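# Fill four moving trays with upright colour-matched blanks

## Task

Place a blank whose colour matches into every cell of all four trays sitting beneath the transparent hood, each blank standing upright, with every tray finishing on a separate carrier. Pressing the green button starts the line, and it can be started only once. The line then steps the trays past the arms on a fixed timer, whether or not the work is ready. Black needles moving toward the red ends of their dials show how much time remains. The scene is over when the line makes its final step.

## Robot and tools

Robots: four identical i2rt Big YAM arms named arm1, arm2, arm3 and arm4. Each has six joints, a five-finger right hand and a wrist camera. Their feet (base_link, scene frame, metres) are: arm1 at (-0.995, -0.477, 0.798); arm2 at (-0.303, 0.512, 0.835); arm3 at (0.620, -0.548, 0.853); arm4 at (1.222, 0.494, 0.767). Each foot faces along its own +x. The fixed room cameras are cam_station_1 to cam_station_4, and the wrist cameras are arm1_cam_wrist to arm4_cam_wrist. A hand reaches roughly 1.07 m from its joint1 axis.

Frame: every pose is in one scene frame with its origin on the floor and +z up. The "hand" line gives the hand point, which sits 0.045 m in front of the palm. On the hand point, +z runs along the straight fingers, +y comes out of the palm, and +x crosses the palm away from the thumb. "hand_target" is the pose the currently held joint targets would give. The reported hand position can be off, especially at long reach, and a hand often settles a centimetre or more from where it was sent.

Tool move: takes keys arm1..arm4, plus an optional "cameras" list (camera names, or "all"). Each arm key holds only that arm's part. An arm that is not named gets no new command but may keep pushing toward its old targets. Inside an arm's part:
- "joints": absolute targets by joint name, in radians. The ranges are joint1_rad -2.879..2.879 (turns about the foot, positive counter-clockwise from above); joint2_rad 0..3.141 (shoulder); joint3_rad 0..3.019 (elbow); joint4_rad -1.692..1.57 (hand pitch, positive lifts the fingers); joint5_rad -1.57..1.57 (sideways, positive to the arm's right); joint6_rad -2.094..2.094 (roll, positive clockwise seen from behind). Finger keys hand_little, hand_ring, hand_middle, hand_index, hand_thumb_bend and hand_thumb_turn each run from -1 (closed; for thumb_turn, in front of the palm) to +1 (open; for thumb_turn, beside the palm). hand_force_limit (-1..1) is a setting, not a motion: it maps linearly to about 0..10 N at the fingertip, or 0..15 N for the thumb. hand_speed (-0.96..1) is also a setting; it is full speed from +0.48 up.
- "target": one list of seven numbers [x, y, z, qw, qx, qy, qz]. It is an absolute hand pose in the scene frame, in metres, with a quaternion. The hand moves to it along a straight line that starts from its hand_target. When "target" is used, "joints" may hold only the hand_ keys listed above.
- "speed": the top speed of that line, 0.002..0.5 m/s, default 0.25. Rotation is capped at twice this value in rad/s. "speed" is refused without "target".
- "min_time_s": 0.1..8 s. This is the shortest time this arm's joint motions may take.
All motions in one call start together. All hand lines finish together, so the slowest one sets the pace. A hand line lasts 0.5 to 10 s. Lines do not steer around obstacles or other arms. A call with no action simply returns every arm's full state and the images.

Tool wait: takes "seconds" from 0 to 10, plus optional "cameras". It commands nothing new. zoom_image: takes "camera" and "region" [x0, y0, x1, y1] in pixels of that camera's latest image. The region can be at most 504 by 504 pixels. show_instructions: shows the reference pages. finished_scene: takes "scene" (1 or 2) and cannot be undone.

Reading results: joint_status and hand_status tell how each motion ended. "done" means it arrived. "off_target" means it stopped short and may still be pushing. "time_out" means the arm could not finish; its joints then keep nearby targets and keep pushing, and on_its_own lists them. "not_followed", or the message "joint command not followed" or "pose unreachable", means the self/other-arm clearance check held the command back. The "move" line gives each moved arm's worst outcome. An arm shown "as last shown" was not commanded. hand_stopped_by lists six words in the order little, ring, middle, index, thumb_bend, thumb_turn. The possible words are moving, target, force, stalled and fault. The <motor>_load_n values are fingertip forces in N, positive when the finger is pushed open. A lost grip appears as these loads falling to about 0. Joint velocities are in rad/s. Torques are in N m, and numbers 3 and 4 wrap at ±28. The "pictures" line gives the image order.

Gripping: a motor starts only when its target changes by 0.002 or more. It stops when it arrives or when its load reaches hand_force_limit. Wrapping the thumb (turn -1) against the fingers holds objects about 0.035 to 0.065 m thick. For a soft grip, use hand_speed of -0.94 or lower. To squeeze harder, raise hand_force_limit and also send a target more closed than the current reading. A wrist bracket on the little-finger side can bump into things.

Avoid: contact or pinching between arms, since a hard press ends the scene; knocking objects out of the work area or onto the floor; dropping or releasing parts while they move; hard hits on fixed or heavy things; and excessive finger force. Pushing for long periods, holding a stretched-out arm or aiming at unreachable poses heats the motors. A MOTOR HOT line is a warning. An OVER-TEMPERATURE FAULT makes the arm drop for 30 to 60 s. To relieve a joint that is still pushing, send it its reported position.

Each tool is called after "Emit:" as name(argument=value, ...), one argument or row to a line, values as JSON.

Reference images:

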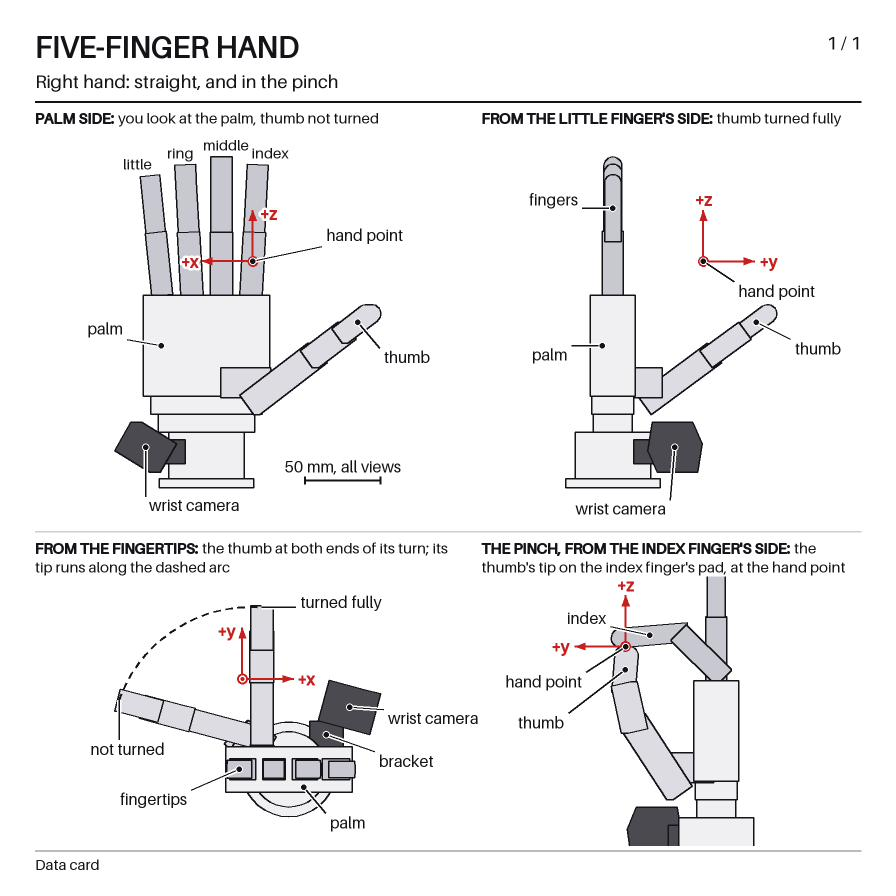

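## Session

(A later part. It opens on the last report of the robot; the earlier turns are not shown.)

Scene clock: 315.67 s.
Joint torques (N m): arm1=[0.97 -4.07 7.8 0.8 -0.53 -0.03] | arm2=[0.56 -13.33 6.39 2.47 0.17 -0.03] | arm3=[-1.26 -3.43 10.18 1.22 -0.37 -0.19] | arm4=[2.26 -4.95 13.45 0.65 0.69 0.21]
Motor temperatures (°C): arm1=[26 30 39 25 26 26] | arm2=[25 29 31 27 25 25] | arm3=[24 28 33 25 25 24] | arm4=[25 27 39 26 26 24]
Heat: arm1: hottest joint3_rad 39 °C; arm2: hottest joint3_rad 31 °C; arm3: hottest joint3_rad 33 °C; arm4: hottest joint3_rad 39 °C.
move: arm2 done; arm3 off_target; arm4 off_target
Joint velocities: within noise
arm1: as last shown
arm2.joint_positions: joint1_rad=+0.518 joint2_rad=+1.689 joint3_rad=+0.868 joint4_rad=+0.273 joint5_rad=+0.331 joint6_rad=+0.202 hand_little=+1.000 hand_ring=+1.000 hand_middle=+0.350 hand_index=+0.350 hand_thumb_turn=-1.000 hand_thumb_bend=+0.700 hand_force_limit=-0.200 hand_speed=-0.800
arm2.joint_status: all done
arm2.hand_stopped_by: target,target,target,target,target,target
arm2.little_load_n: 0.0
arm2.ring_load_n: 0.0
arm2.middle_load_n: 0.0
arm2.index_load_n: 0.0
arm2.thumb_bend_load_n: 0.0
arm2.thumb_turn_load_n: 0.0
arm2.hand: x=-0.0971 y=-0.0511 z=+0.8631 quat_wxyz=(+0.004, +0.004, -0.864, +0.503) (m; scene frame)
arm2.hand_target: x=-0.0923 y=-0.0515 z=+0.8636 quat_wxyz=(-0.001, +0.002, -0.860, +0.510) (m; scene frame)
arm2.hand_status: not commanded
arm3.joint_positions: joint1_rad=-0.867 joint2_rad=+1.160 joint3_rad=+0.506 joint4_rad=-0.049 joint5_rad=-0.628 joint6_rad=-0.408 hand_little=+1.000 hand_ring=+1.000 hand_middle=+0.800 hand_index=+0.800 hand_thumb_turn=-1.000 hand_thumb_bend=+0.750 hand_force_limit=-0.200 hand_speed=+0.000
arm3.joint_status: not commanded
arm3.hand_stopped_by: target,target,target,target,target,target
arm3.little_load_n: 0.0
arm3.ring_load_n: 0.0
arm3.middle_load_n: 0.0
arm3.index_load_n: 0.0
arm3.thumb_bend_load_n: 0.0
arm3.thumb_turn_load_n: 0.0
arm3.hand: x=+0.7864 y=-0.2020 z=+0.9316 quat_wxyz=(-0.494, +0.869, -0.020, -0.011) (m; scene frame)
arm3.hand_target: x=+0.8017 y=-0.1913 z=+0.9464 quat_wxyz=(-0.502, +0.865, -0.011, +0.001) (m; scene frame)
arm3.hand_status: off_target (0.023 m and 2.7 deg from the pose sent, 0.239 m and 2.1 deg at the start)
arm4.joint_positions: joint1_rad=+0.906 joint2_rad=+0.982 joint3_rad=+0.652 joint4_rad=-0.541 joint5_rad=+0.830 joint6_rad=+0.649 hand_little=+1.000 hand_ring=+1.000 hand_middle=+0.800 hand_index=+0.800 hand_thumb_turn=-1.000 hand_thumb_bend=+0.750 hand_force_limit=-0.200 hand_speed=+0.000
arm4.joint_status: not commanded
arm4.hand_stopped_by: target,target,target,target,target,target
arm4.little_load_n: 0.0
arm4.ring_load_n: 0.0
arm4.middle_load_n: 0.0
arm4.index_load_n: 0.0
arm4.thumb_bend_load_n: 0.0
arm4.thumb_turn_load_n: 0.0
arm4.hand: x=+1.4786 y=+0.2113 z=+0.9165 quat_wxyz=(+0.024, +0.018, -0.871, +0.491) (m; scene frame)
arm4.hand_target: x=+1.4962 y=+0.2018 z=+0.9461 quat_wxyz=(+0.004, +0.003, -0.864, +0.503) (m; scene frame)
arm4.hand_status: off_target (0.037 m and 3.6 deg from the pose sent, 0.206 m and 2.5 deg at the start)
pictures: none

Emit:
move(
  arm2={"target": [-0.0945, -0.069, 0.956, 0, 0, -0.8599, 0.5105], "speed": 0.12, "joints": {"hand_speed": 0, "hand_index": 0.8, "hand_middle": 0.8, "hand_thumb_bend": 0.75}},
  cameras=["cam_station_2", "arm3_cam_wrist", "arm4_cam_wrist"],
)

Emit:
zoom_image(
  camera="cam_station_2",
  region=[320, 250, 380, 310],
)

Scene clock: 317.63 s.
Joint torques (N m): arm1=[0.97 -4.07 7.8 0.8 -0.53 -0.03] | arm2=[-0.85 -13.68 12.68 0.62 -0.1 -0.13] | arm3=[-1.32 -3.37 10.18 1.22 -0.37 -0.19] | arm4=[1.44 -4.6 13.23 0.59 0.71 0.24]
Motor temperatures (°C): arm1=[26 30 39 25 26 26] | arm2=[25 29 31 27 25 25] | arm3=[24 28 33 25 25 24] | arm4=[25 27 39 26 26 24]
Heat: arm1: hottest joint3_rad 39 °C; arm2: hottest joint3_rad 31 °C; arm3: hottest joint3_rad 33 °C; arm4: hottest joint3_rad 39 °C.
move: arm2 off_target
Joint velocities: within noise
arm1, arm3, arm4: as last shown
arm1.little_load_n: -0.5
arm1.index_load_n: 0.0
arm2.joint_positions: joint1_rad=+0.515 joint2_rad=+1.562 joint3_rad=+0.946 joint4_rad=+0.052 joint5_rad=+0.325 joint6_rad=+0.207 hand_little=+1.000 hand_ring=+1.000 hand_middle=+0.800 hand_index=+0.800 hand_thumb_turn=-1.000 hand_thumb_bend=+0.750 hand_force_limit=-0.200 hand_speed=+0.000
arm2.joint_status: all done
arm2.hand_stopped_by: target,target,target,target,target,target
arm2.little_load_n: 0.0
arm2.ring_load_n: 0.0
arm2.middle_load_n: 0.0
arm2.index_load_n: 0.0
arm2.thumb_bend_load_n: 0.0
arm2.thumb_turn_load_n: 0.5
arm2.hand: x=-0.0959 y=-0.0525 z=+0.9304 quat_wxyz=(+0.003, +0.003, -0.868, +0.496) (m; scene frame)
arm2.hand_target: x=-0.0935 y=-0.0697 z=+0.9564 quat_wxyz=(-0.002, -0.002, -0.859, +0.512) (m; scene frame)
arm2.hand_status: off_target (0.031 m and 1.9 deg from the pose sent, 0.095 m and 1.1 deg at the start)
arm3.joint_positions: joint1_rad=-0.867 joint2_rad=+1.160 joint3_rad=+0.506 joint4_rad=-0.049 joint5_rad=-0.628 joint6_rad=-0.410 hand_little=+1.000 hand_ring=+1.000 hand_middle=+0.800 hand_index=+0.800 hand_thumb_turn=-1.000 hand_thumb_bend=+0.750 hand_force_limit=-0.200 hand_speed=+0.000
arm3.hand: x=+0.7865 y=-0.2021 z=+0.9316 quat_wxyz=(-0.494, +0.869, -0.020, -0.011) (m; scene frame)
arm4.hand_target: x=+1.4961 y=+0.2018 z=+0.9461 quat_wxyz=(+0.004, +0.004, -0.864, +0.503) (m; scene frame)
pictures: arm3_cam_wrist, arm4_cam_wrist, cam_station_2
camera_calibration:
arm3_cam_wrist: T_world_to_cam=[[0.240631, -0.510833, -0.825316, 0.472875], [-0.762751, -0.625371, 0.164687, 0.300654], [-0.600256, 0.589882, -0.540122, 1.21128], [0, 0, 0, 1]] pos_world=[0.842616, -0.284933, 0.994999]
arm4_cam_wrist: T_world_to_cam=[[-0.32525, 0.463848, -0.82405, 1.14065], [0.858531, 0.510149, -0.0517029, -1.31661], [0.396406, -0.724288, -0.564153, 0.197667], [0, 0, 0, 1]] pos_world=[1.42299, 0.285747, 0.983392]

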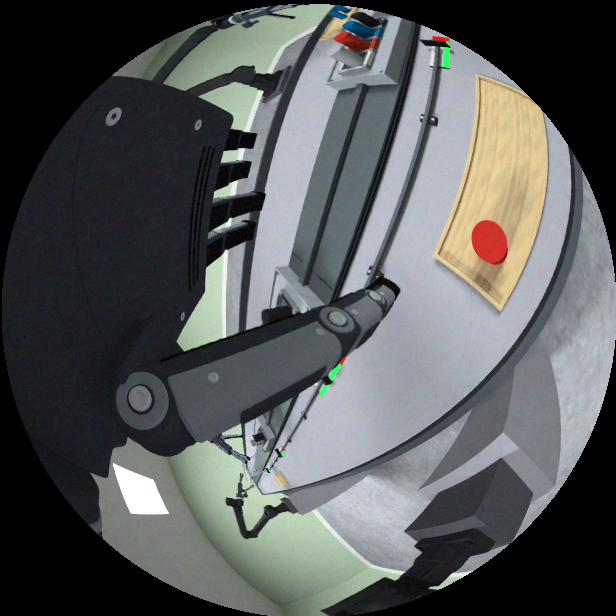

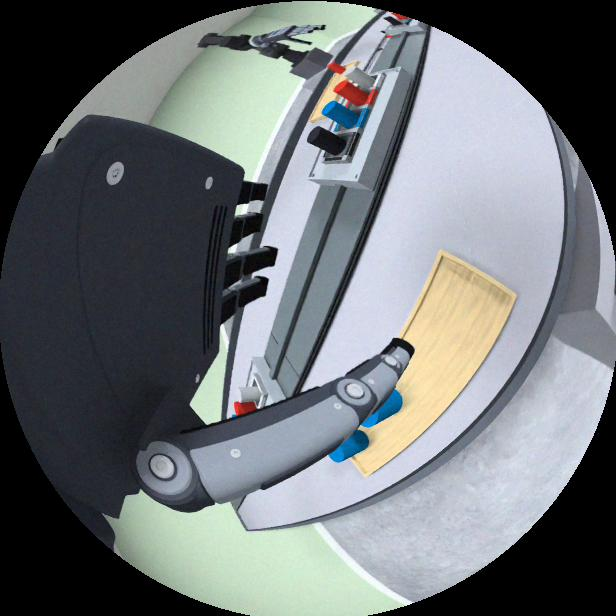

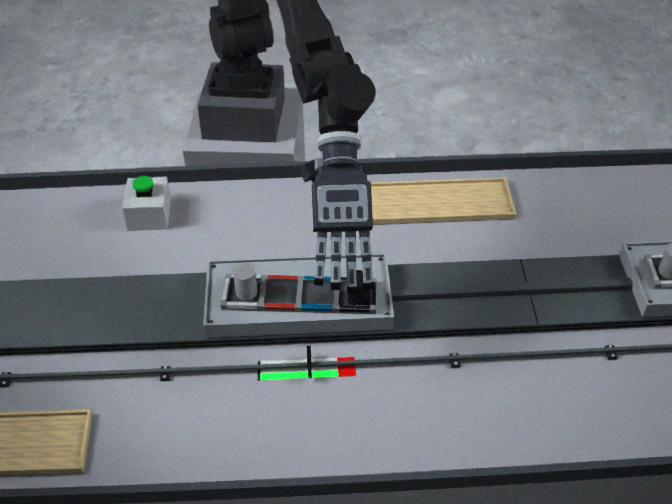

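Scaled by 8.400.

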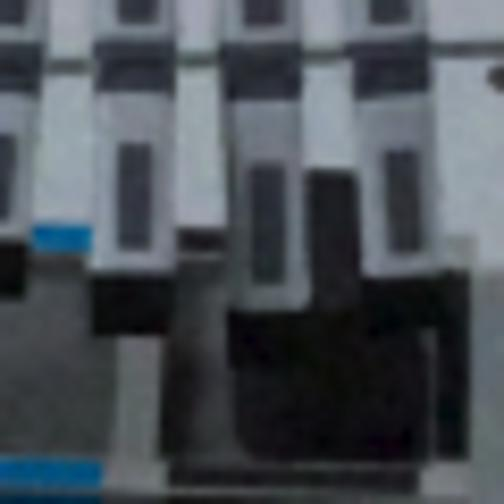

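Emit:
move(
  arm2={"target": [-0.01, 0.10, 0.975, 0, 0, -0.866, 0.5], "speed": 0.15},
  arm3={"target": [0.846, -0.235, 0.925, 0.5105, -0.8599, 0, 0], "speed": 0.1, "joints": {"hand_speed": 0, "hand_index": 0.4, "hand_middle": 0.4, "hand_thumb_bend": 0.7}},
  arm4={"target": [1.592, 0.230, 0.930, 0, 0, -0.8599, 0.5105], "speed": 0.1, "joints": {"hand_speed": 0, "hand_index": 0.4, "hand_middle": 0.4, "hand_thumb_bend": 0.7}},
  cameras=["cam_station_2", "arm3_cam_wrist", "arm4_cam_wrist"],
)

Emit:
zoom_image(
  camera="cam_station_2",
  region=[320, 250, 380, 310],
)

Scene clock: 320.90 s.
Joint torques (N m): arm1=[0.91 -4.07 7.8 0.8 -0.53 -0.03] | arm2=[0.26 -9.88 7.94 0.57 0.4 0.11] | arm3=[-1.49 -3.84 9.4 1.07 -0.5 -0.2] | arm4=[2.84 -8.06 12.64 0.12 0.81 0.31]
Motor temperatures (°C): arm1=[26 30 39 25 26 26] | arm2=[25 29 31 27 25 25] | arm3=[24 28 33 25 25 24] | arm4=[25 27 39 26 26 24]
Heat: arm1: hottest joint3_rad 39 °C; arm2: hottest joint3_rad 31 °C; arm3: hottest joint3_rad 33 °C; arm4: hottest joint3_rad 39 °C.
move: arm2 done; arm3 off_target; arm4 off_target
Joint velocities: within noise
arm1: as last shown
arm1.little_load_n: 0.0
arm2.joint_positions: joint1_rad=+0.879 joint2_rad=+1.283 joint3_rad=+0.812 joint4_rad=-0.176 joint5_rad=+0.627 joint6_rad=+0.423 hand_little=+1.000 hand_ring=+1.000 hand_middle=+0.800 hand_index=+0.800 hand_thumb_turn=-1.000 hand_thumb_bend=+0.750 hand_force_limit=-0.200 hand_speed=+0.000
arm2.joint_status: not commanded
arm2.hand_stopped_by: target,target,target,target,target,target
arm2.little_load_n: -0.5
arm2.ring_load_n: 0.0
arm2.middle_load_n: 0.0
arm2.index_load_n: 0.0
arm2.thumb_bend_load_n: 0.0
arm2.thumb_turn_load_n: 0.0
arm2.hand: x=-0.0099 y=+0.0942 z=+0.9770 quat_wxyz=(+0.003, +0.007, -0.863, +0.505) (m; scene frame)
arm2.hand_target: x=-0.0128 y=+0.0995 z=+0.9756 quat_wxyz=(+0.005, +0.005, -0.865, +0.502) (m; scene frame)
arm2.hand_status: done (0.006 m and 1.1 deg from the pose sent, 0.181 m and 0.7 deg at the start)
arm3.joint_positions: joint1_rad=-1.060 joint2_rad=+1.229 joint3_rad=+0.506 joint4_rad=-0.083 joint5_rad=-0.806 joint6_rad=-0.600 hand_little=+1.000 hand_ring=+1.000 hand_middle=+0.400 hand_index=+0.400 hand_thumb_turn=-1.000 hand_thumb_bend=+0.700 hand_force_limit=-0.200 hand_speed=+0.000
arm3.joint_status: all done
arm3.hand_stopped_by: target,target,target,target,target,target
arm3.little_load_n: 0.0
arm3.ring_load_n: 0.0
arm3.middle_load_n: 0.0
arm3.index_load_n: 0.0
arm3.thumb_bend_load_n: 0.5
arm3.thumb_turn_load_n: 0.0
arm3.hand: x=+0.8232 y=-0.2392 z=+0.9142 quat_wxyz=(-0.506, +0.862, -0.003, -0.016) (m; scene frame)
arm3.hand_target: x=+0.8402 y=-0.2324 z=+0.9257 quat_wxyz=(-0.512, +0.859, +0.005, -0.004) (m; scene frame)
arm3.hand_status: off_target (0.026 m and 2.0 deg from the pose sent, 0.068 m and 3.3 deg at the start)
arm4.joint_positions: joint1_rad=+1.109 joint2_rad=+1.233 joint3_rad=+0.807 joint4_rad=-0.632 joint5_rad=+0.972 joint6_rad=+0.913 hand_little=+1.000 hand_ring=+1.000 hand_middle=+0.400 hand_index=+0.400 hand_thumb_turn=-1.000 hand_thumb_bend=+0.700 hand_force_limit=-0.200 hand_speed=+0.000
arm4.joint_status: all done
arm4.hand_stopped_by: target,target,target,target,target,target
arm4.little_load_n: 0.0
arm4.ring_load_n: 0.0
arm4.middle_load_n: 0.0
arm4.index_load_n: 0.0
arm4.thumb_bend_load_n: 0.0
arm4.thumb_turn_load_n: 0.0
arm4.hand: x=+1.5665 y=+0.2332 z=+0.9059 quat_wxyz=(+0.023, +0.011, -0.864, +0.503) (m; scene frame)
arm4.hand_target: x=+1.5868 y=+0.2270 z=+0.9295 quat_wxyz=(+0.004, -0.004, -0.859, +0.512) (m; scene frame)
arm4.hand_status: off_target (0.035 m and 3.0 deg from the pose sent, 0.116 m and 4.3 deg at the start)
pictures: arm3_cam_wrist, arm4_cam_wrist, cam_station_2
camera_calibration:
arm3_cam_wrist: T_world_to_cam=[[0.262989, -0.479357, -0.83729, 0.430847], [-0.741838, -0.655334, 0.142178, 0.304423], [-0.616858, 0.583742, -0.52795, 1.24688], [0, 0, 0, 1]] pos_world=[0.881673, -0.321829, 0.975753]
arm4_cam_wrist: T_world_to_cam=[[-0.312472, 0.443821, -0.839872, 1.14932], [0.865016, 0.498322, -0.0584943, -1.40514], [0.392566, -0.744781, -0.539624, 0.161233], [0, 0, 0, 1]] pos_world=[1.5113, 0.310203, 0.970091]

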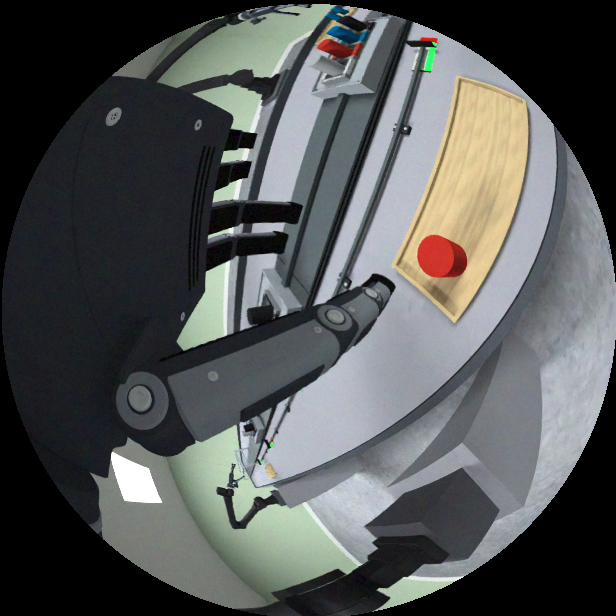

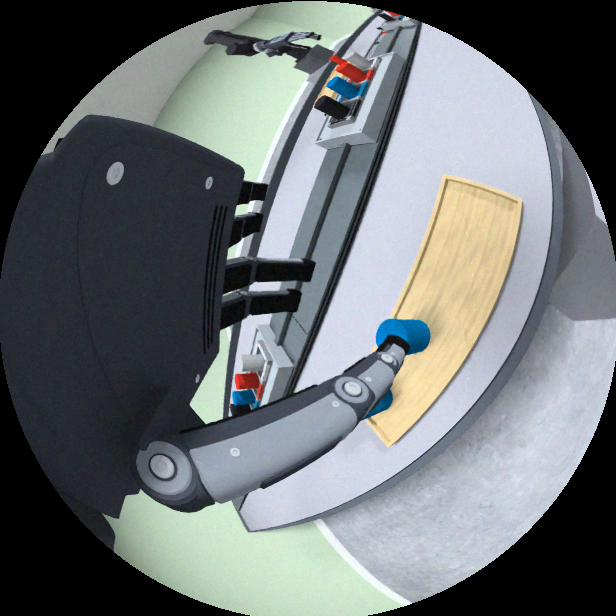

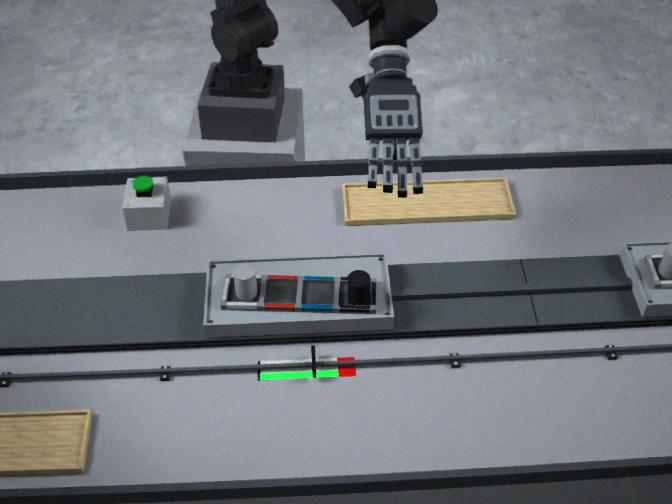

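Scaled by 8.400.

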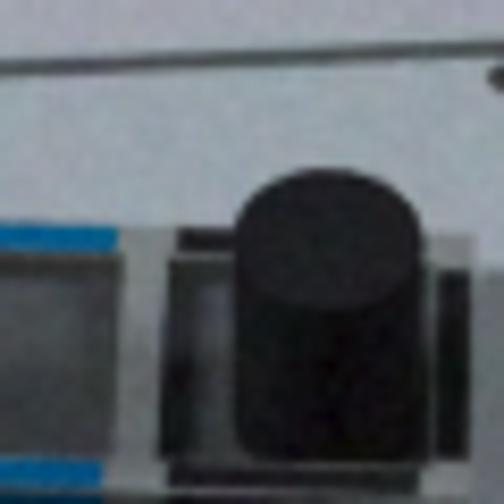

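Emit:
zoom_image(
  camera="arm4_cam_wrist",
  region=[350, 280, 470, 400],
)

Emit:
zoom_image(
  camera="arm3_cam_wrist",
  region=[380, 200, 500, 320],
)

Scaled by 4.200 from the camera's 616x616 image, which has a finer 880x880 frame.

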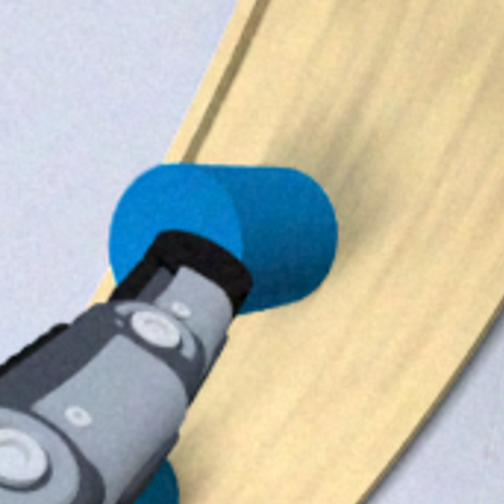

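Scaled by 4.200 from the camera's 616x616 image, which has a finer 880x880 frame.

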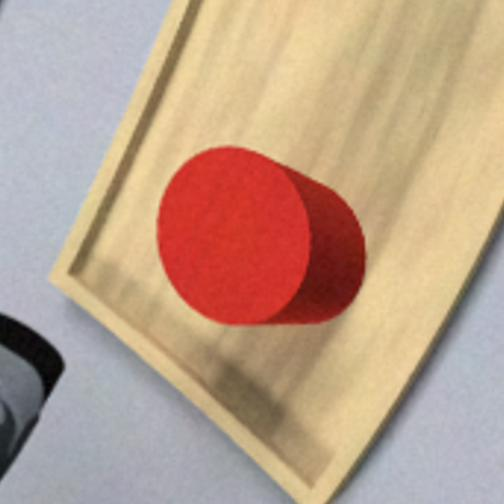

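Emit:
move(
  arm3={"target": [0.853, -0.247, 0.895, 0.5105, -0.8599, 0, 0], "speed": 0.05},
  arm4={"target": [1.596, 0.224, 0.895, 0, 0, -0.8599, 0.5105], "speed": 0.05},
  cameras=["arm3_cam_wrist", "arm4_cam_wrist"],
)

Emit:
zoom_image(
  camera="arm4_cam_wrist",
  region=[290, 260, 410, 380],
)

Emit:
zoom_image(
  camera="arm3_cam_wrist",
  region=[320, 200, 440, 320],
)

Scene clock: 323.93 s.
Joint torques (N m): arm1=[0.97 -4.07 7.8 0.8 -0.53 -0.03] | arm2=[0.26 -9.88 7.94 0.54 0.4 0.02] | arm3=[-1.49 -4.31 6.74 2.45 -0.53 -0.19] | arm4=[1.73 -8.64 8.87 1.84 0.39 0.12]
Motor temperatures (°C): arm1=[26 30 39 25 26 26] | arm2=[25 29 31 27 25 25] | arm3=[24 28 33 25 25 24] | arm4=[25 27 39 26 26 24]
Heat: arm1: hottest joint3_rad 39 °C; arm2: hottest joint3_rad 31 °C; arm3: hottest joint3_rad 33 °C; arm4: hottest joint3_rad 39 °C.
move: arm3 off_target; arm4 off_target
Joint velocities: within noise
arm1, arm2: as last shown
arm1.little_load_n: -0.5
arm2.little_load_n: 0.0
arm3.joint_positions: joint1_rad=-1.118 joint2_rad=+1.311 joint3_rad=+0.506 joint4_rad=-0.040 joint5_rad=-0.835 joint6_rad=-0.651 hand_little=+1.000 hand_ring=+1.000 hand_middle=+0.400 hand_index=+0.400 hand_thumb_turn=-1.000 hand_thumb_bend=+0.700 hand_force_limit=-0.200 hand_speed=+0.000
arm3.joint_status: not commanded
arm3.hand_stopped_by: target,target,target,target,target,target
arm3.little_load_n: 0.0
arm3.ring_load_n: -0.5
arm3.middle_load_n: 0.0
arm3.index_load_n: 0.0
arm3.thumb_bend_load_n: 0.0
arm3.thumb_turn_load_n: 0.0
arm3.hand: x=+0.8411 y=-0.2492 z=+0.8934 quat_wxyz=(-0.505, +0.863, -0.009, -0.013) (m; scene frame)
arm3.hand_target: x=+0.8523 y=-0.2471 z=+0.8952 quat_wxyz=(-0.511, +0.860, -0.001, -0.001) (m; scene frame)
arm3.hand_status: off_target (0.012 m and 1.9 deg from the pose sent, 0.036 m and 2.0 deg at the start)
arm4.joint_positions: joint1_rad=+1.109 joint2_rad=+1.298 joint3_rad=+0.807 joint4_rad=-0.537 joint5_rad=+0.972 joint6_rad=+0.913 hand_little=+1.000 hand_ring=+1.000 hand_middle=+0.400 hand_index=+0.400 hand_thumb_turn=-1.000 hand_thumb_bend=+0.700 hand_force_limit=-0.200 hand_speed=+0.000
arm4.joint_status: not commanded
arm4.hand_stopped_by: target,target,target,target,target,target
arm4.little_load_n: 0.0
arm4.ring_load_n: 0.0
arm4.middle_load_n: 0.0
arm4.index_load_n: 0.0
arm4.thumb_bend_load_n: 0.0
arm4.thumb_turn_load_n: 0.0
arm4.hand: x=+1.5855 y=+0.2262 z=+0.8903 quat_wxyz=(+0.011, +0.003, -0.861, +0.508) (m; scene frame)
arm4.hand_target: x=+1.5955 y=+0.2240 z=+0.8944 quat_wxyz=(+0.001, +0.000, -0.860, +0.510) (m; scene frame)
arm4.hand_status: off_target (0.012 m and 1.3 deg from the pose sent, 0.033 m and 3.0 deg at the start)
pictures: arm3_cam_wrist, arm4_cam_wrist
camera_calibration:
arm3_cam_wrist: T_world_to_cam=[[0.256542, -0.484704, -0.836211, 0.407024], [-0.750401, -0.645162, 0.143748, 0.322562], [-0.609167, 0.590616, -0.529234, 1.2491], [0, 0, 0, 1]] pos_world=[0.898545, -0.33235, 0.955058]
arm4_cam_wrist: T_world_to_cam=[[-0.288129, 0.434762, -0.853208, 1.12065], [0.866452, 0.497737, -0.0389738, -1.43842], [0.407729, -0.750493, -0.520113, 0.100001], [0, 0, 0, 1]] pos_world=[1.52844, 0.303788, 0.9521]

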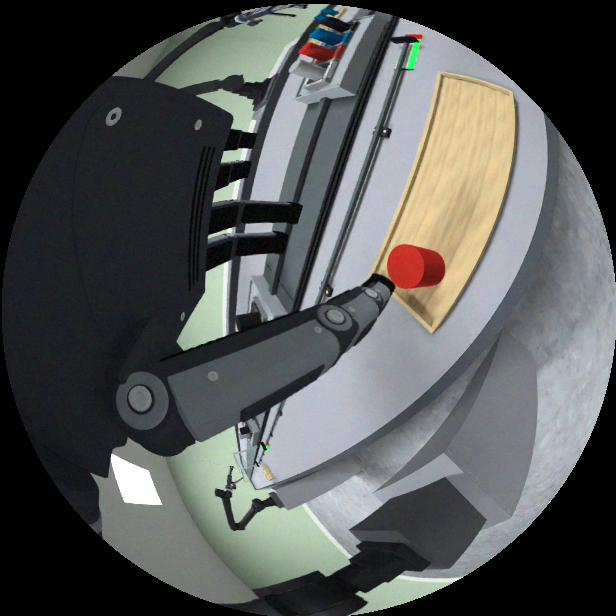

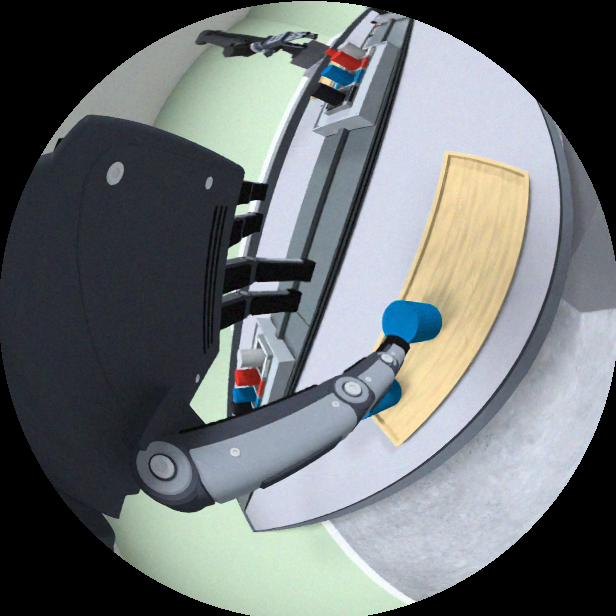

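Scaled by 4.200 from the camera's 616x616 image, which has a finer 880x880 frame.

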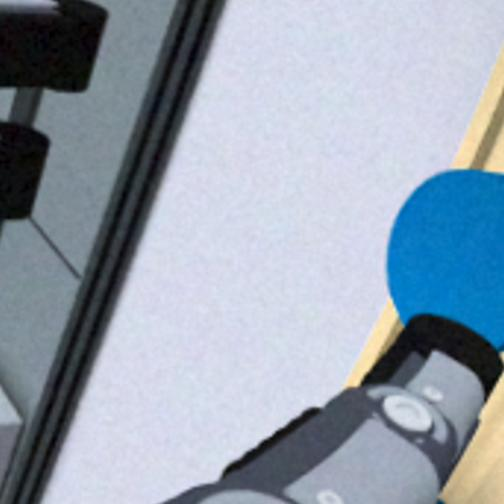

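Scaled by 4.200 from the camera's 616x616 image, which has a finer 880x880 frame.

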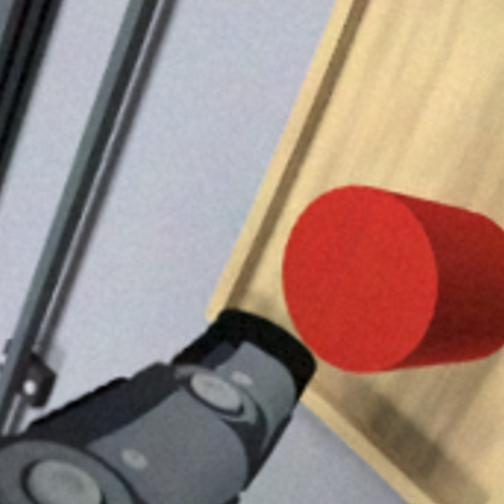

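Emit:
move(
  arm3={"target": [0.8565, -0.2498, 0.855, 0.5105, -0.8599, 0, 0], "speed": 0.05, "joints": {"hand_speed": -0.85}},
  arm4={"target": [1.5985, 0.2225, 0.855, 0, 0, -0.8599, 0.5105], "speed": 0.05, "joints": {"hand_speed": -0.85}},
  cameras=["arm3_cam_wrist", "arm4_cam_wrist"],
)

Emit:
zoom_image(
  camera="arm4_cam_wrist",
  region=[320, 240, 440, 360],
)

Emit:
zoom_image(
  camera="arm3_cam_wrist",
  region=[320, 200, 440, 320],
)

Scene clock: 326.43 s.
Joint torques (N m): arm1=[0.97 -4.07 7.8 0.8 -0.53 -0.03] | arm2=[0.32 -9.88 7.94 0.54 0.4 0.02] | arm3=[-1.55 -5.07 4.53 2.44 -0.53 -0.19] | arm4=[2.08 -9.47 6.79 1.62 0.32 0.1]
Motor temperatures (°C): arm1=[26 30 39 25 26 26] | arm2=[25 29 31 27 25 25] | arm3=[24 28 33 25 25 24] | arm4=[25 27 39 26 26 24]
Heat: arm1: hottest joint3_rad 39 °C; arm2: hottest joint3_rad 31 °C; arm3: hottest joint3_rad 33 °C; arm4: hottest joint3_rad 39 °C.
move: arm3 done; arm4 done
Joint velocities: within noise
arm1, arm2: as last shown
arm1.little_load_n: 0.0
arm1.middle_load_n: -0.5
arm3.joint_positions: joint1_rad=-1.131 joint2_rad=+1.440 joint3_rad=+0.492 joint4_rad=+0.110 joint5_rad=-0.846 joint6_rad=-0.669 hand_little=+1.000 hand_ring=+1.000 hand_middle=+0.400 hand_index=+0.400 hand_thumb_turn=-1.000 hand_thumb_bend=+0.700 hand_force_limit=-0.200 hand_speed=-0.850
arm3.joint_status: all done
arm3.hand_stopped_by: target,target,target,target,target,target
arm3.little_load_n: 0.0
arm3.ring_load_n: -0.5
arm3.middle_load_n: 0.0
arm3.index_load_n: 0.0
arm3.thumb_bend_load_n: 0.0
arm3.thumb_turn_load_n: 0.0
arm3.hand: x=+0.8524 y=-0.2461 z=+0.8608 quat_wxyz=(-0.510, +0.860, -0.002, -0.006) (m; scene frame)
arm3.hand_target: x=+0.8549 y=-0.2497 z=+0.8554 quat_wxyz=(-0.511, +0.860, +0.001, -0.001) (m; scene frame)
arm3.hand_status: done (0.008 m and 0.8 deg from the pose sent, 0.041 m and 1.9 deg at the start)
arm4.joint_positions: joint1_rad=+1.109 joint2_rad=+1.368 joint3_rad=+0.778 joint4_rad=-0.409 joint5_rad=+0.972 joint6_rad=+0.913 hand_little=+1.000 hand_ring=+1.000 hand_middle=+0.400 hand_index=+0.400 hand_thumb_turn=-1.000 hand_thumb_bend=+0.700 hand_force_limit=-0.200 hand_speed=-0.850
arm4.joint_status: all done
arm4.hand_stopped_by: target,target,target,target,target,target
arm4.little_load_n: 0.0
arm4.ring_load_n: 0.0
arm4.middle_load_n: 0.0
arm4.index_load_n: 0.0
arm4.thumb_bend_load_n: -0.5
arm4.thumb_turn_load_n: 0.0
arm4.hand: x=+1.5979 y=+0.2215 z=+0.8625 quat_wxyz=(-0.001, -0.003, -0.859, +0.512) (m; scene frame)
arm4.hand_target: x=+1.5977 y=+0.2228 z=+0.8552 quat_wxyz=(+0.000, +0.000, -0.860, +0.511) (m; scene frame)
arm4.hand_status: done (0.008 m and 0.4 deg from the pose sent, 0.038 m and 1.3 deg at the start)
pictures: arm3_cam_wrist, arm4_cam_wrist
camera_calibration:
arm3_cam_wrist: T_world_to_cam=[[0.273668, -0.474452, -0.836661, 0.366689], [-0.750351, -0.649516, 0.12289, 0.354436], [-0.60173, 0.594159, -0.533757, 1.23546], [0, 0, 0, 1]] pos_world=[0.90901, -0.329869, 0.922671]
arm4_cam_wrist: T_world_to_cam=[[-0.265888, 0.426458, -0.864544, 1.07858], [0.86726, 0.497396, -0.0213706, -1.46444], [0.420907, -0.755467, -0.502102, 0.0414768], [0, 0, 0, 1]] pos_world=[1.53938, 0.299775, 0.922008]

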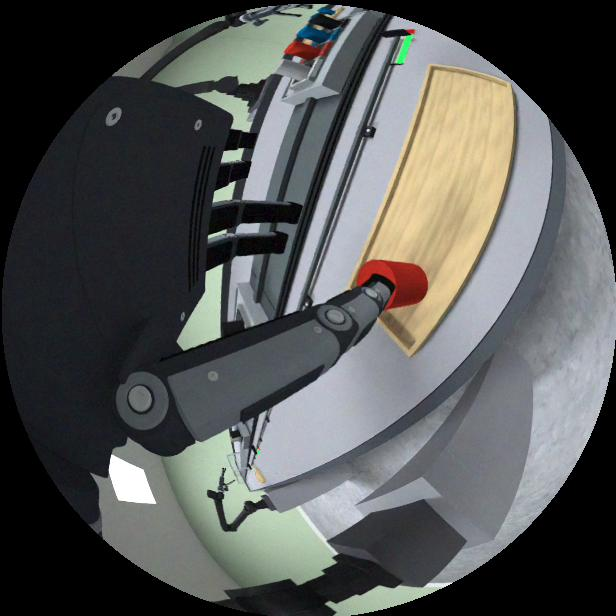

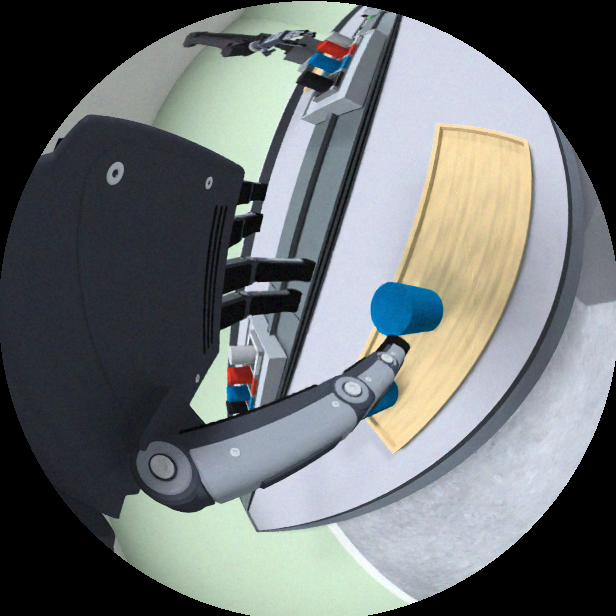

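Scaled by 4.200 from the camera's 616x616 image, which has a finer 880x880 frame.

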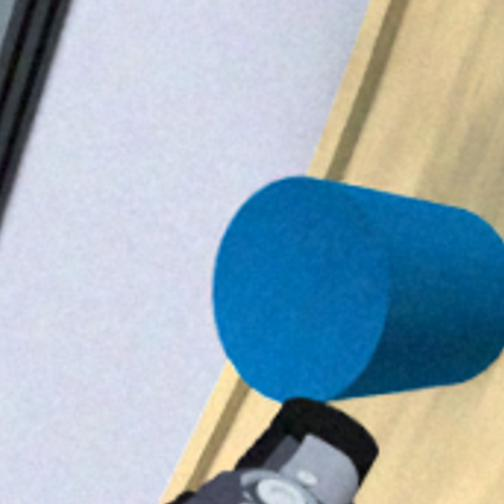

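Scaled by 4.200 from the camera's 616x616 image, which has a finer 880x880 frame.

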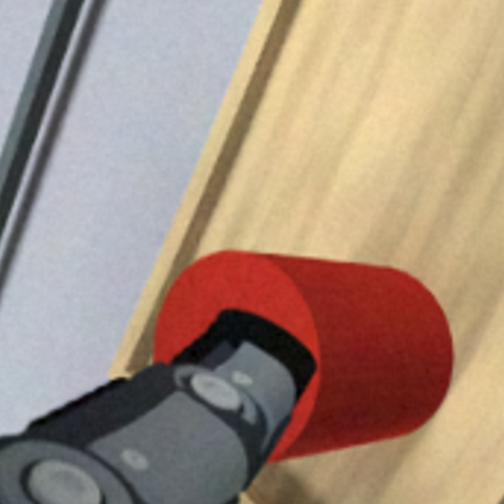

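Emit:
move(
  arm3={"target": [0.8430, -0.2560, 0.855, 0.5105, -0.8599, 0, 0], "speed": 0.03},
  arm4={"target": [1.5880, 0.2262, 0.855, 0, 0, -0.8599, 0.5105], "speed": 0.03},
)

Scene clock: 328.00 s.
Joint torques (N m): arm1=[0.97 -4.07 7.8 0.8 -0.52 -0.03] | arm2=[0.32 -9.82 7.94 0.54 0.4 0.02] | arm3=[-1.26 -6.83 4.3 2.41 -0.37 -0.13] | arm4=[2.43 -11.4 6.68 1.54 0.32 0.06]
Motor temperatures (°C): arm1=[26 30 39 25 26 26] | arm2=[25 29 31 27 25 25] | arm3=[24 28 33 25 25 24] | arm4=[25 27 39 26 26 24]
Heat: arm1: hottest joint3_rad 39 °C; arm2: hottest joint3_rad 31 °C; arm3: hottest joint3_rad 33 °C; arm4: hottest joint3_rad 39 °C.
move: arm3 off_target; arm4 done
Joint velocities: within noise
arm1, arm2: as last shown
arm1.middle_load_n: 0.0
arm3.joint_positions: joint1_rad=-1.131 joint2_rad=+1.435 joint3_rad=+0.455 joint4_rad=+0.118 joint5_rad=-0.846 joint6_rad=-0.669 hand_little=+1.000 hand_ring=+1.000 hand_middle=+0.400 hand_index=+0.400 hand_thumb_turn=-1.000 hand_thumb_bend=+0.700 hand_force_limit=-0.200 hand_speed=-0.850
arm3.joint_status: not commanded
arm3.hand_stopped_by: target,target,target,target,target,target
arm3.little_load_n: 0.0
arm3.ring_load_n: 0.0
arm3.middle_load_n: 0.0
arm3.index_load_n: 0.0
arm3.thumb_bend_load_n: 0.0
arm3.thumb_turn_load_n: 0.0
arm3.hand: x=+0.8380 y=-0.2548 z=+0.8514 quat_wxyz=(-0.504, +0.863, -0.008, -0.015) (m; scene frame)
arm3.hand_target: x=+0.8429 y=-0.2561 z=+0.8549 quat_wxyz=(-0.510, +0.860, +0.000, -0.001) (m; scene frame)
arm3.hand_status: off_target (0.006 m and 2.1 deg from the pose sent, 0.015 m and 0.8 deg at the start)
arm4.joint_positions: joint1_rad=+1.109 joint2_rad=+1.367 joint3_rad=+0.753 joint4_rad=-0.409 joint5_rad=+0.972 joint6_rad=+0.913 hand_little=+1.000 hand_ring=+1.000 hand_middle=+0.400 hand_index=+0.400 hand_thumb_turn=-1.000 hand_thumb_bend=+0.700 hand_force_limit=-0.200 hand_speed=-0.850
arm4.joint_status: not commanded
arm4.hand_stopped_by: target,target,target,target,target,target
arm4.little_load_n: 0.0
arm4.ring_load_n: 0.0
arm4.middle_load_n: -0.5
arm4.index_load_n: 0.0
arm4.thumb_bend_load_n: 0.0
arm4.thumb_turn_load_n: 0.0
arm4.hand: x=+1.5882 y=+0.2252 z=+0.8526 quat_wxyz=(+0.009, +0.002, -0.861, +0.509) (m; scene frame)
arm4.hand_target: x=+1.5884 y=+0.2261 z=+0.8558 quat_wxyz=(+0.000, +0.000, -0.860, +0.511) (m; scene frame)
arm4.hand_status: done (0.003 m and 1.1 deg from the pose sent, 0.013 m and 0.4 deg at the start)
pictures: none

Emit:
move(
  arm3={"target": [0.8505, -0.2535, 0.838, 0.5105, -0.8599, 0, 0], "speed": 0.03},
  arm4={"target": [1.5890, 0.2257, 0.832, 0, 0, -0.8599, 0.5105], "speed": 0.04},
  cameras=["arm3_cam_wrist", "arm4_cam_wrist"],
)

Scene clock: 329.50 s.
Joint torques (N m): arm1=[0.97 -4.07 7.8 0.8 -0.52 -0.03] | arm2=[0.32 -9.88 7.95 0.54 0.4 0.02] | arm3=[-1.55 -5.13 4.6 2.47 -0.51 -0.19] | arm4=[2.2 -8.59 6.38 1.54 0.35 0.07]
Motor temperatures (°C): arm1=[26 30 39 25 26 26] | arm2=[25 29 31 27 25 25] | arm3=[24 28 33 25 26 24] | arm4=[25 27 39 26 26 24]
Heat: arm1: hottest joint3_rad 39 °C; arm2: hottest joint3_rad 31 °C; arm3: hottest joint3_rad 33 °C; arm4: hottest joint3_rad 39 °C.
move: arm3 done; arm4 done
Joint velocities: within noise
arm1.joint_positions: joint1_rad=-0.635 joint2_rad=+0.839 joint3_rad=+0.561 joint4_rad=-0.389 joint5_rad=-0.606 joint6_rad=-0.415 hand_little=+1.000 hand_ring=+1.000 hand_middle=+0.800 hand_index=+0.800 hand_thumb_turn=-1.000 hand_thumb_bend=+0.750 hand_force_limit=-0.200 hand_speed=+0.000
arm1.joint_status: not commanded
arm1.hand_stopped_by: target,target,target,target,target,target
arm1.little_load_n: 0.0
arm1.ring_load_n: 0.0
arm1.middle_load_n: -0.5
arm1.index_load_n: 0.0
arm1.thumb_bend_load_n: 0.5
arm1.thumb_turn_load_n: 0.0
arm1.hand: x=-0.8619 y=-0.1576 z=+0.9550 quat_wxyz=(-0.499, +0.867, -0.005, -0.006) (m; scene frame)
arm1.hand_target: x=-0.8606 y=-0.1591 z=+0.9609 quat_wxyz=(-0.501, +0.865, -0.001, -0.002) (m; scene frame)
arm1.hand_status: not commanded
arm2: as last shown
arm3.joint_positions: joint1_rad=-1.134 joint2_rad=+1.486 joint3_rad=+0.455 joint4_rad=+0.187 joint5_rad=-0.846 joint6_rad=-0.671 hand_little=+1.000 hand_ring=+1.000 hand_middle=+0.400 hand_index=+0.400 hand_thumb_turn=-1.000 hand_thumb_bend=+0.700 hand_force_limit=-0.200 hand_speed=-0.850
arm3.joint_status: not commanded
arm3.hand_stopped_by: target,target,target,target,target,target
arm3.little_load_n: 0.0
arm3.ring_load_n: 0.0
arm3.middle_load_n: 0.0
arm3.index_load_n: 0.0
arm3.thumb_bend_load_n: 0.0
arm3.thumb_turn_load_n: 0.0
arm3.hand: x=+0.8450 y=-0.2518 z=+0.8415 quat_wxyz=(-0.508, +0.861, -0.004, -0.007) (m; scene frame)
arm3.hand_target: x=+0.8505 y=-0.2535 z=+0.8383 quat_wxyz=(-0.511, +0.860, +0.000, +0.000) (m; scene frame)
arm3.hand_status: done (0.007 m and 1.0 deg from the pose sent, 0.018 m and 2.1 deg at the start)
arm4.joint_positions: joint1_rad=+1.109 joint2_rad=+1.390 joint3_rad=+0.723 joint4_rad=-0.333 joint5_rad=+0.972 joint6_rad=+0.913 hand_little=+1.000 hand_ring=+1.000 hand_middle=+0.400 hand_index=+0.400 hand_thumb_turn=-1.000 hand_thumb_bend=+0.700 hand_force_limit=-0.200 hand_speed=-0.850
arm4.joint_status: not commanded
arm4.hand_stopped_by: target,target,target,target,target,target
arm4.little_load_n: 0.0
arm4.ring_load_n: 0.0
arm4.middle_load_n: 0.0
arm4.index_load_n: 0.0
arm4.thumb_bend_load_n: 0.0
arm4.thumb_turn_load_n: 0.0
arm4.hand: x=+1.5896 y=+0.2247 z=+0.8389 quat_wxyz=(-0.001, -0.003, -0.859, +0.512) (m; scene frame)
arm4.hand_target: x=+1.5887 y=+0.2258 z=+0.8319 quat_wxyz=(+0.000, +0.000, -0.860, +0.510) (m; scene frame)
arm4.hand_status: done (0.007 m and 0.4 deg from the pose sent, 0.021 m and 1.1 deg at the start)
pictures: arm3_cam_wrist, arm4_cam_wrist
camera_calibration:
arm3_cam_wrist: T_world_to_cam=[[0.269327, -0.47768, -0.836233, 0.352353], [-0.751338, -0.647417, 0.127838, 0.344746], [-0.602457, 0.593863, -0.533266, 1.22414], [0, 0, 0, 1]] pos_world=[0.901615, -0.335466, 0.90337]
arm4_cam_wrist: T_world_to_cam=[[-0.265888, 0.426458, -0.864544, 1.05466], [0.86726, 0.497396, -0.0213706, -1.45925], [0.420907, -0.755467, -0.502102, 0.0356305], [0, 0, 0, 1]] pos_world=[1.53098, 0.302975, 0.898508]

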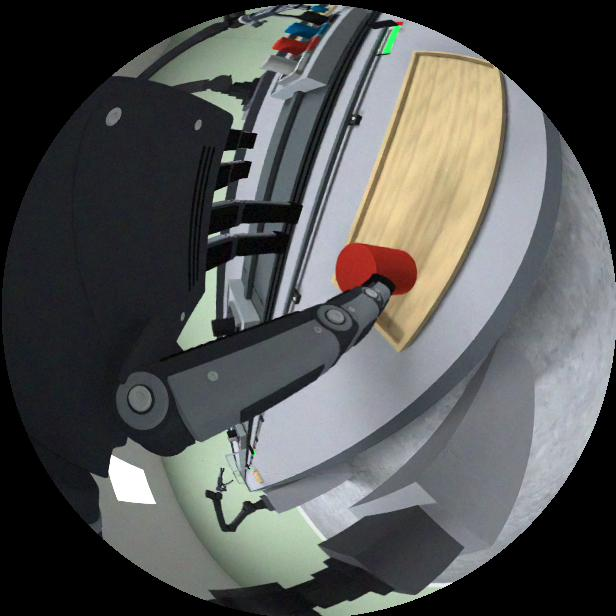

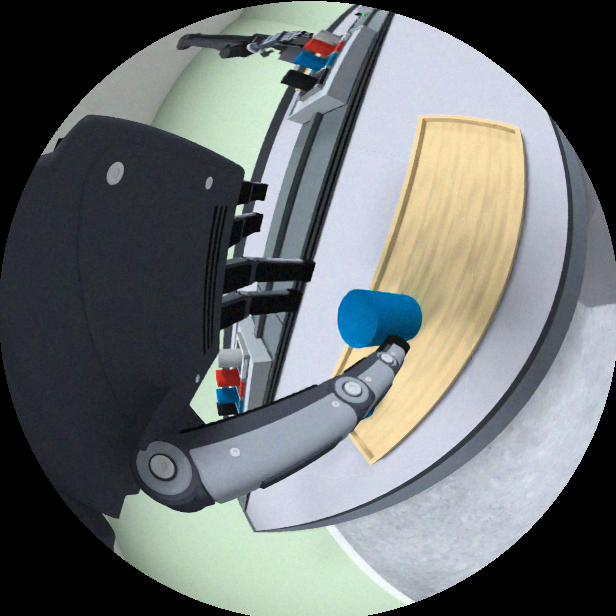

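Emit:
move(
  arm3={"target": [0.8500, -0.2540, 0.813, 0.5105, -0.8599, 0, 0], "speed": 0.05},
  arm4={"target": [1.5890, 0.2257, 0.812, 0, 0, -0.8599, 0.5105], "speed": 0.05},
  cameras=["arm3_cam_wrist", "arm4_cam_wrist"],
)

Scene clock: 330.97 s.
Joint torques (N m): arm1=[0.97 -4.07 7.8 0.81 -0.53 -0.03] | arm2=[0.32 -9.88 7.94 0.54 0.4 0.02] | arm3=[-1.55 -5.6 3.49 2.44 -0.53 -0.17] | arm4=[2.14 -9.23 6.02 1.55 0.34 0.07]
Motor temperatures (°C): arm1=[26 30 39 25 26 26] | arm2=[25 29 31 27 25 25] | arm3=[24 28 33 25 26 24] | arm4=[25 27 39 26 26 24]
Heat: arm1: hottest joint3_rad 39 °C; arm2: hottest joint3_rad 31 °C; arm3: hottest joint3_rad 33 °C; arm4: hottest joint3_rad 39 °C.
move: arm3 done; arm4 done
Joint velocities: within noise
arm1, arm2: as last shown
arm1.middle_load_n: 0.0
arm1.index_load_n: -0.5
arm1.thumb_bend_load_n: 0.0
arm1.thumb_turn_load_n: 0.5
arm2.thumb_turn_load_n: 0.5
arm3.joint_positions: joint1_rad=-1.135 joint2_rad=+1.581 joint3_rad=+0.449 joint4_rad=+0.294 joint5_rad=-0.846 joint6_rad=-0.674 hand_little=+1.000 hand_ring=+1.000 hand_middle=+0.400 hand_index=+0.400 hand_thumb_turn=-1.000 hand_thumb_bend=+0.700 hand_force_limit=-0.200 hand_speed=-0.850
arm3.joint_status: not commanded
arm3.hand_stopped_by: target,target,target,target,target,target
arm3.little_load_n: 0.0
arm3.ring_load_n: 0.0
arm3.middle_load_n: 0.0
arm3.index_load_n: 0.0
arm3.thumb_bend_load_n: 0.0
arm3.thumb_turn_load_n: 0.0
arm3.hand: x=+0.8487 y=-0.2501 z=+0.8187 quat_wxyz=(-0.510, +0.860, -0.002, -0.004) (m; scene frame)
arm3.hand_target: x=+0.8504 y=-0.2540 z=+0.8138 quat_wxyz=(-0.511, +0.860, +0.000, +0.001) (m; scene frame)
arm3.hand_status: done (0.007 m and 0.5 deg from the pose sent, 0.029 m and 1.0 deg at the start)
arm4.joint_positions: joint1_rad=+1.109 joint2_rad=+1.431 joint3_rad=+0.698 joint4_rad=-0.265 joint5_rad=+0.972 joint6_rad=+0.913 hand_little=+1.000 hand_ring=+1.000 hand_middle=+0.400 hand_index=+0.400 hand_thumb_turn=-1.000 hand_thumb_bend=+0.700 hand_force_limit=-0.200 hand_speed=-0.850
arm4.joint_status: not commanded
arm4.hand_stopped_by: target,target,target,target,target,target
arm4.little_load_n: 0.0
arm4.ring_load_n: 0.0
arm4.middle_load_n: 0.0
arm4.index_load_n: -0.5
arm4.thumb_bend_load_n: 0.0
arm4.thumb_turn_load_n: 0.0
arm4.hand: x=+1.5896 y=+0.2247 z=+0.8196 quat_wxyz=(-0.001, -0.004, -0.859, +0.512) (m; scene frame)
arm4.hand_target: x=+1.5882 y=+0.2260 z=+0.8123 quat_wxyz=(+0.000, +0.000, -0.860, +0.510) (m; scene frame)
arm4.hand_status: done (0.008 m and 0.5 deg from the pose sent, 0.027 m and 0.4 deg at the start)
pictures: arm3_cam_wrist, arm4_cam_wrist
camera_calibration:
arm3_cam_wrist: T_world_to_cam=[[0.275899, -0.474945, -0.835648, 0.32777], [-0.752344, -0.64779, 0.11978, 0.358873], [-0.598213, 0.595647, -0.536046, 1.21233], [0, 0, 0, 1]] pos_world=[0.904796, -0.333974, 0.880779]
arm4_cam_wrist: T_world_to_cam=[[-0.26466, 0.426028, -0.865133, 1.03657], [0.867282, 0.497399, -0.0203773, -1.46058], [0.421635, -0.755708, -0.501129, 0.0239418], [0, 0, 0, 1]] pos_world=[1.53098, 0.302974, 0.879009]

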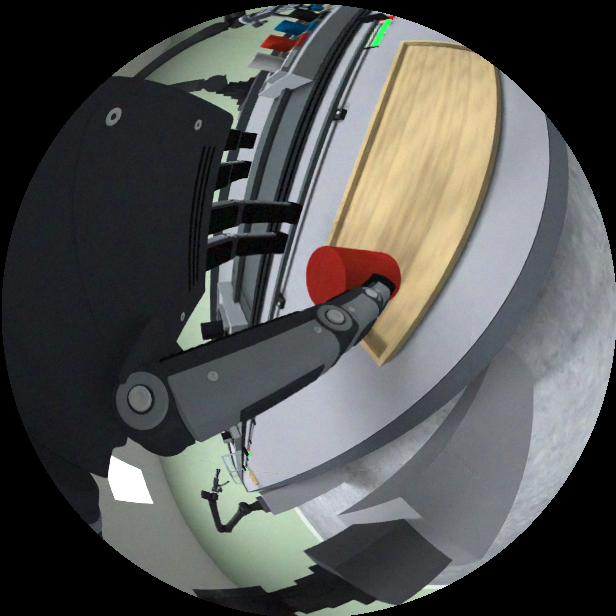

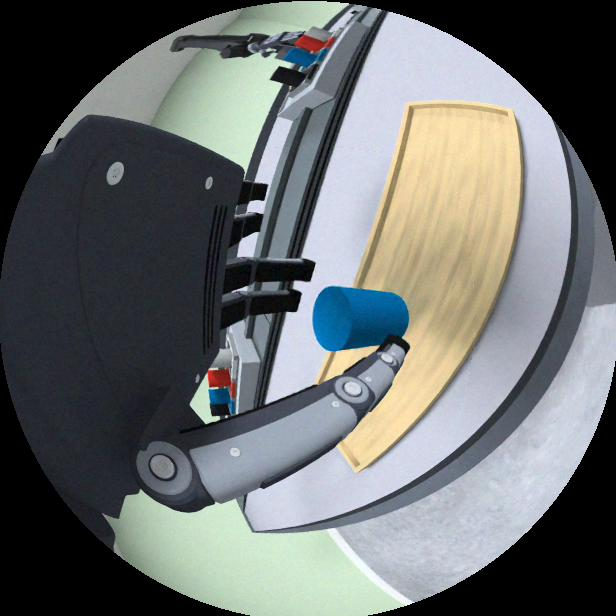

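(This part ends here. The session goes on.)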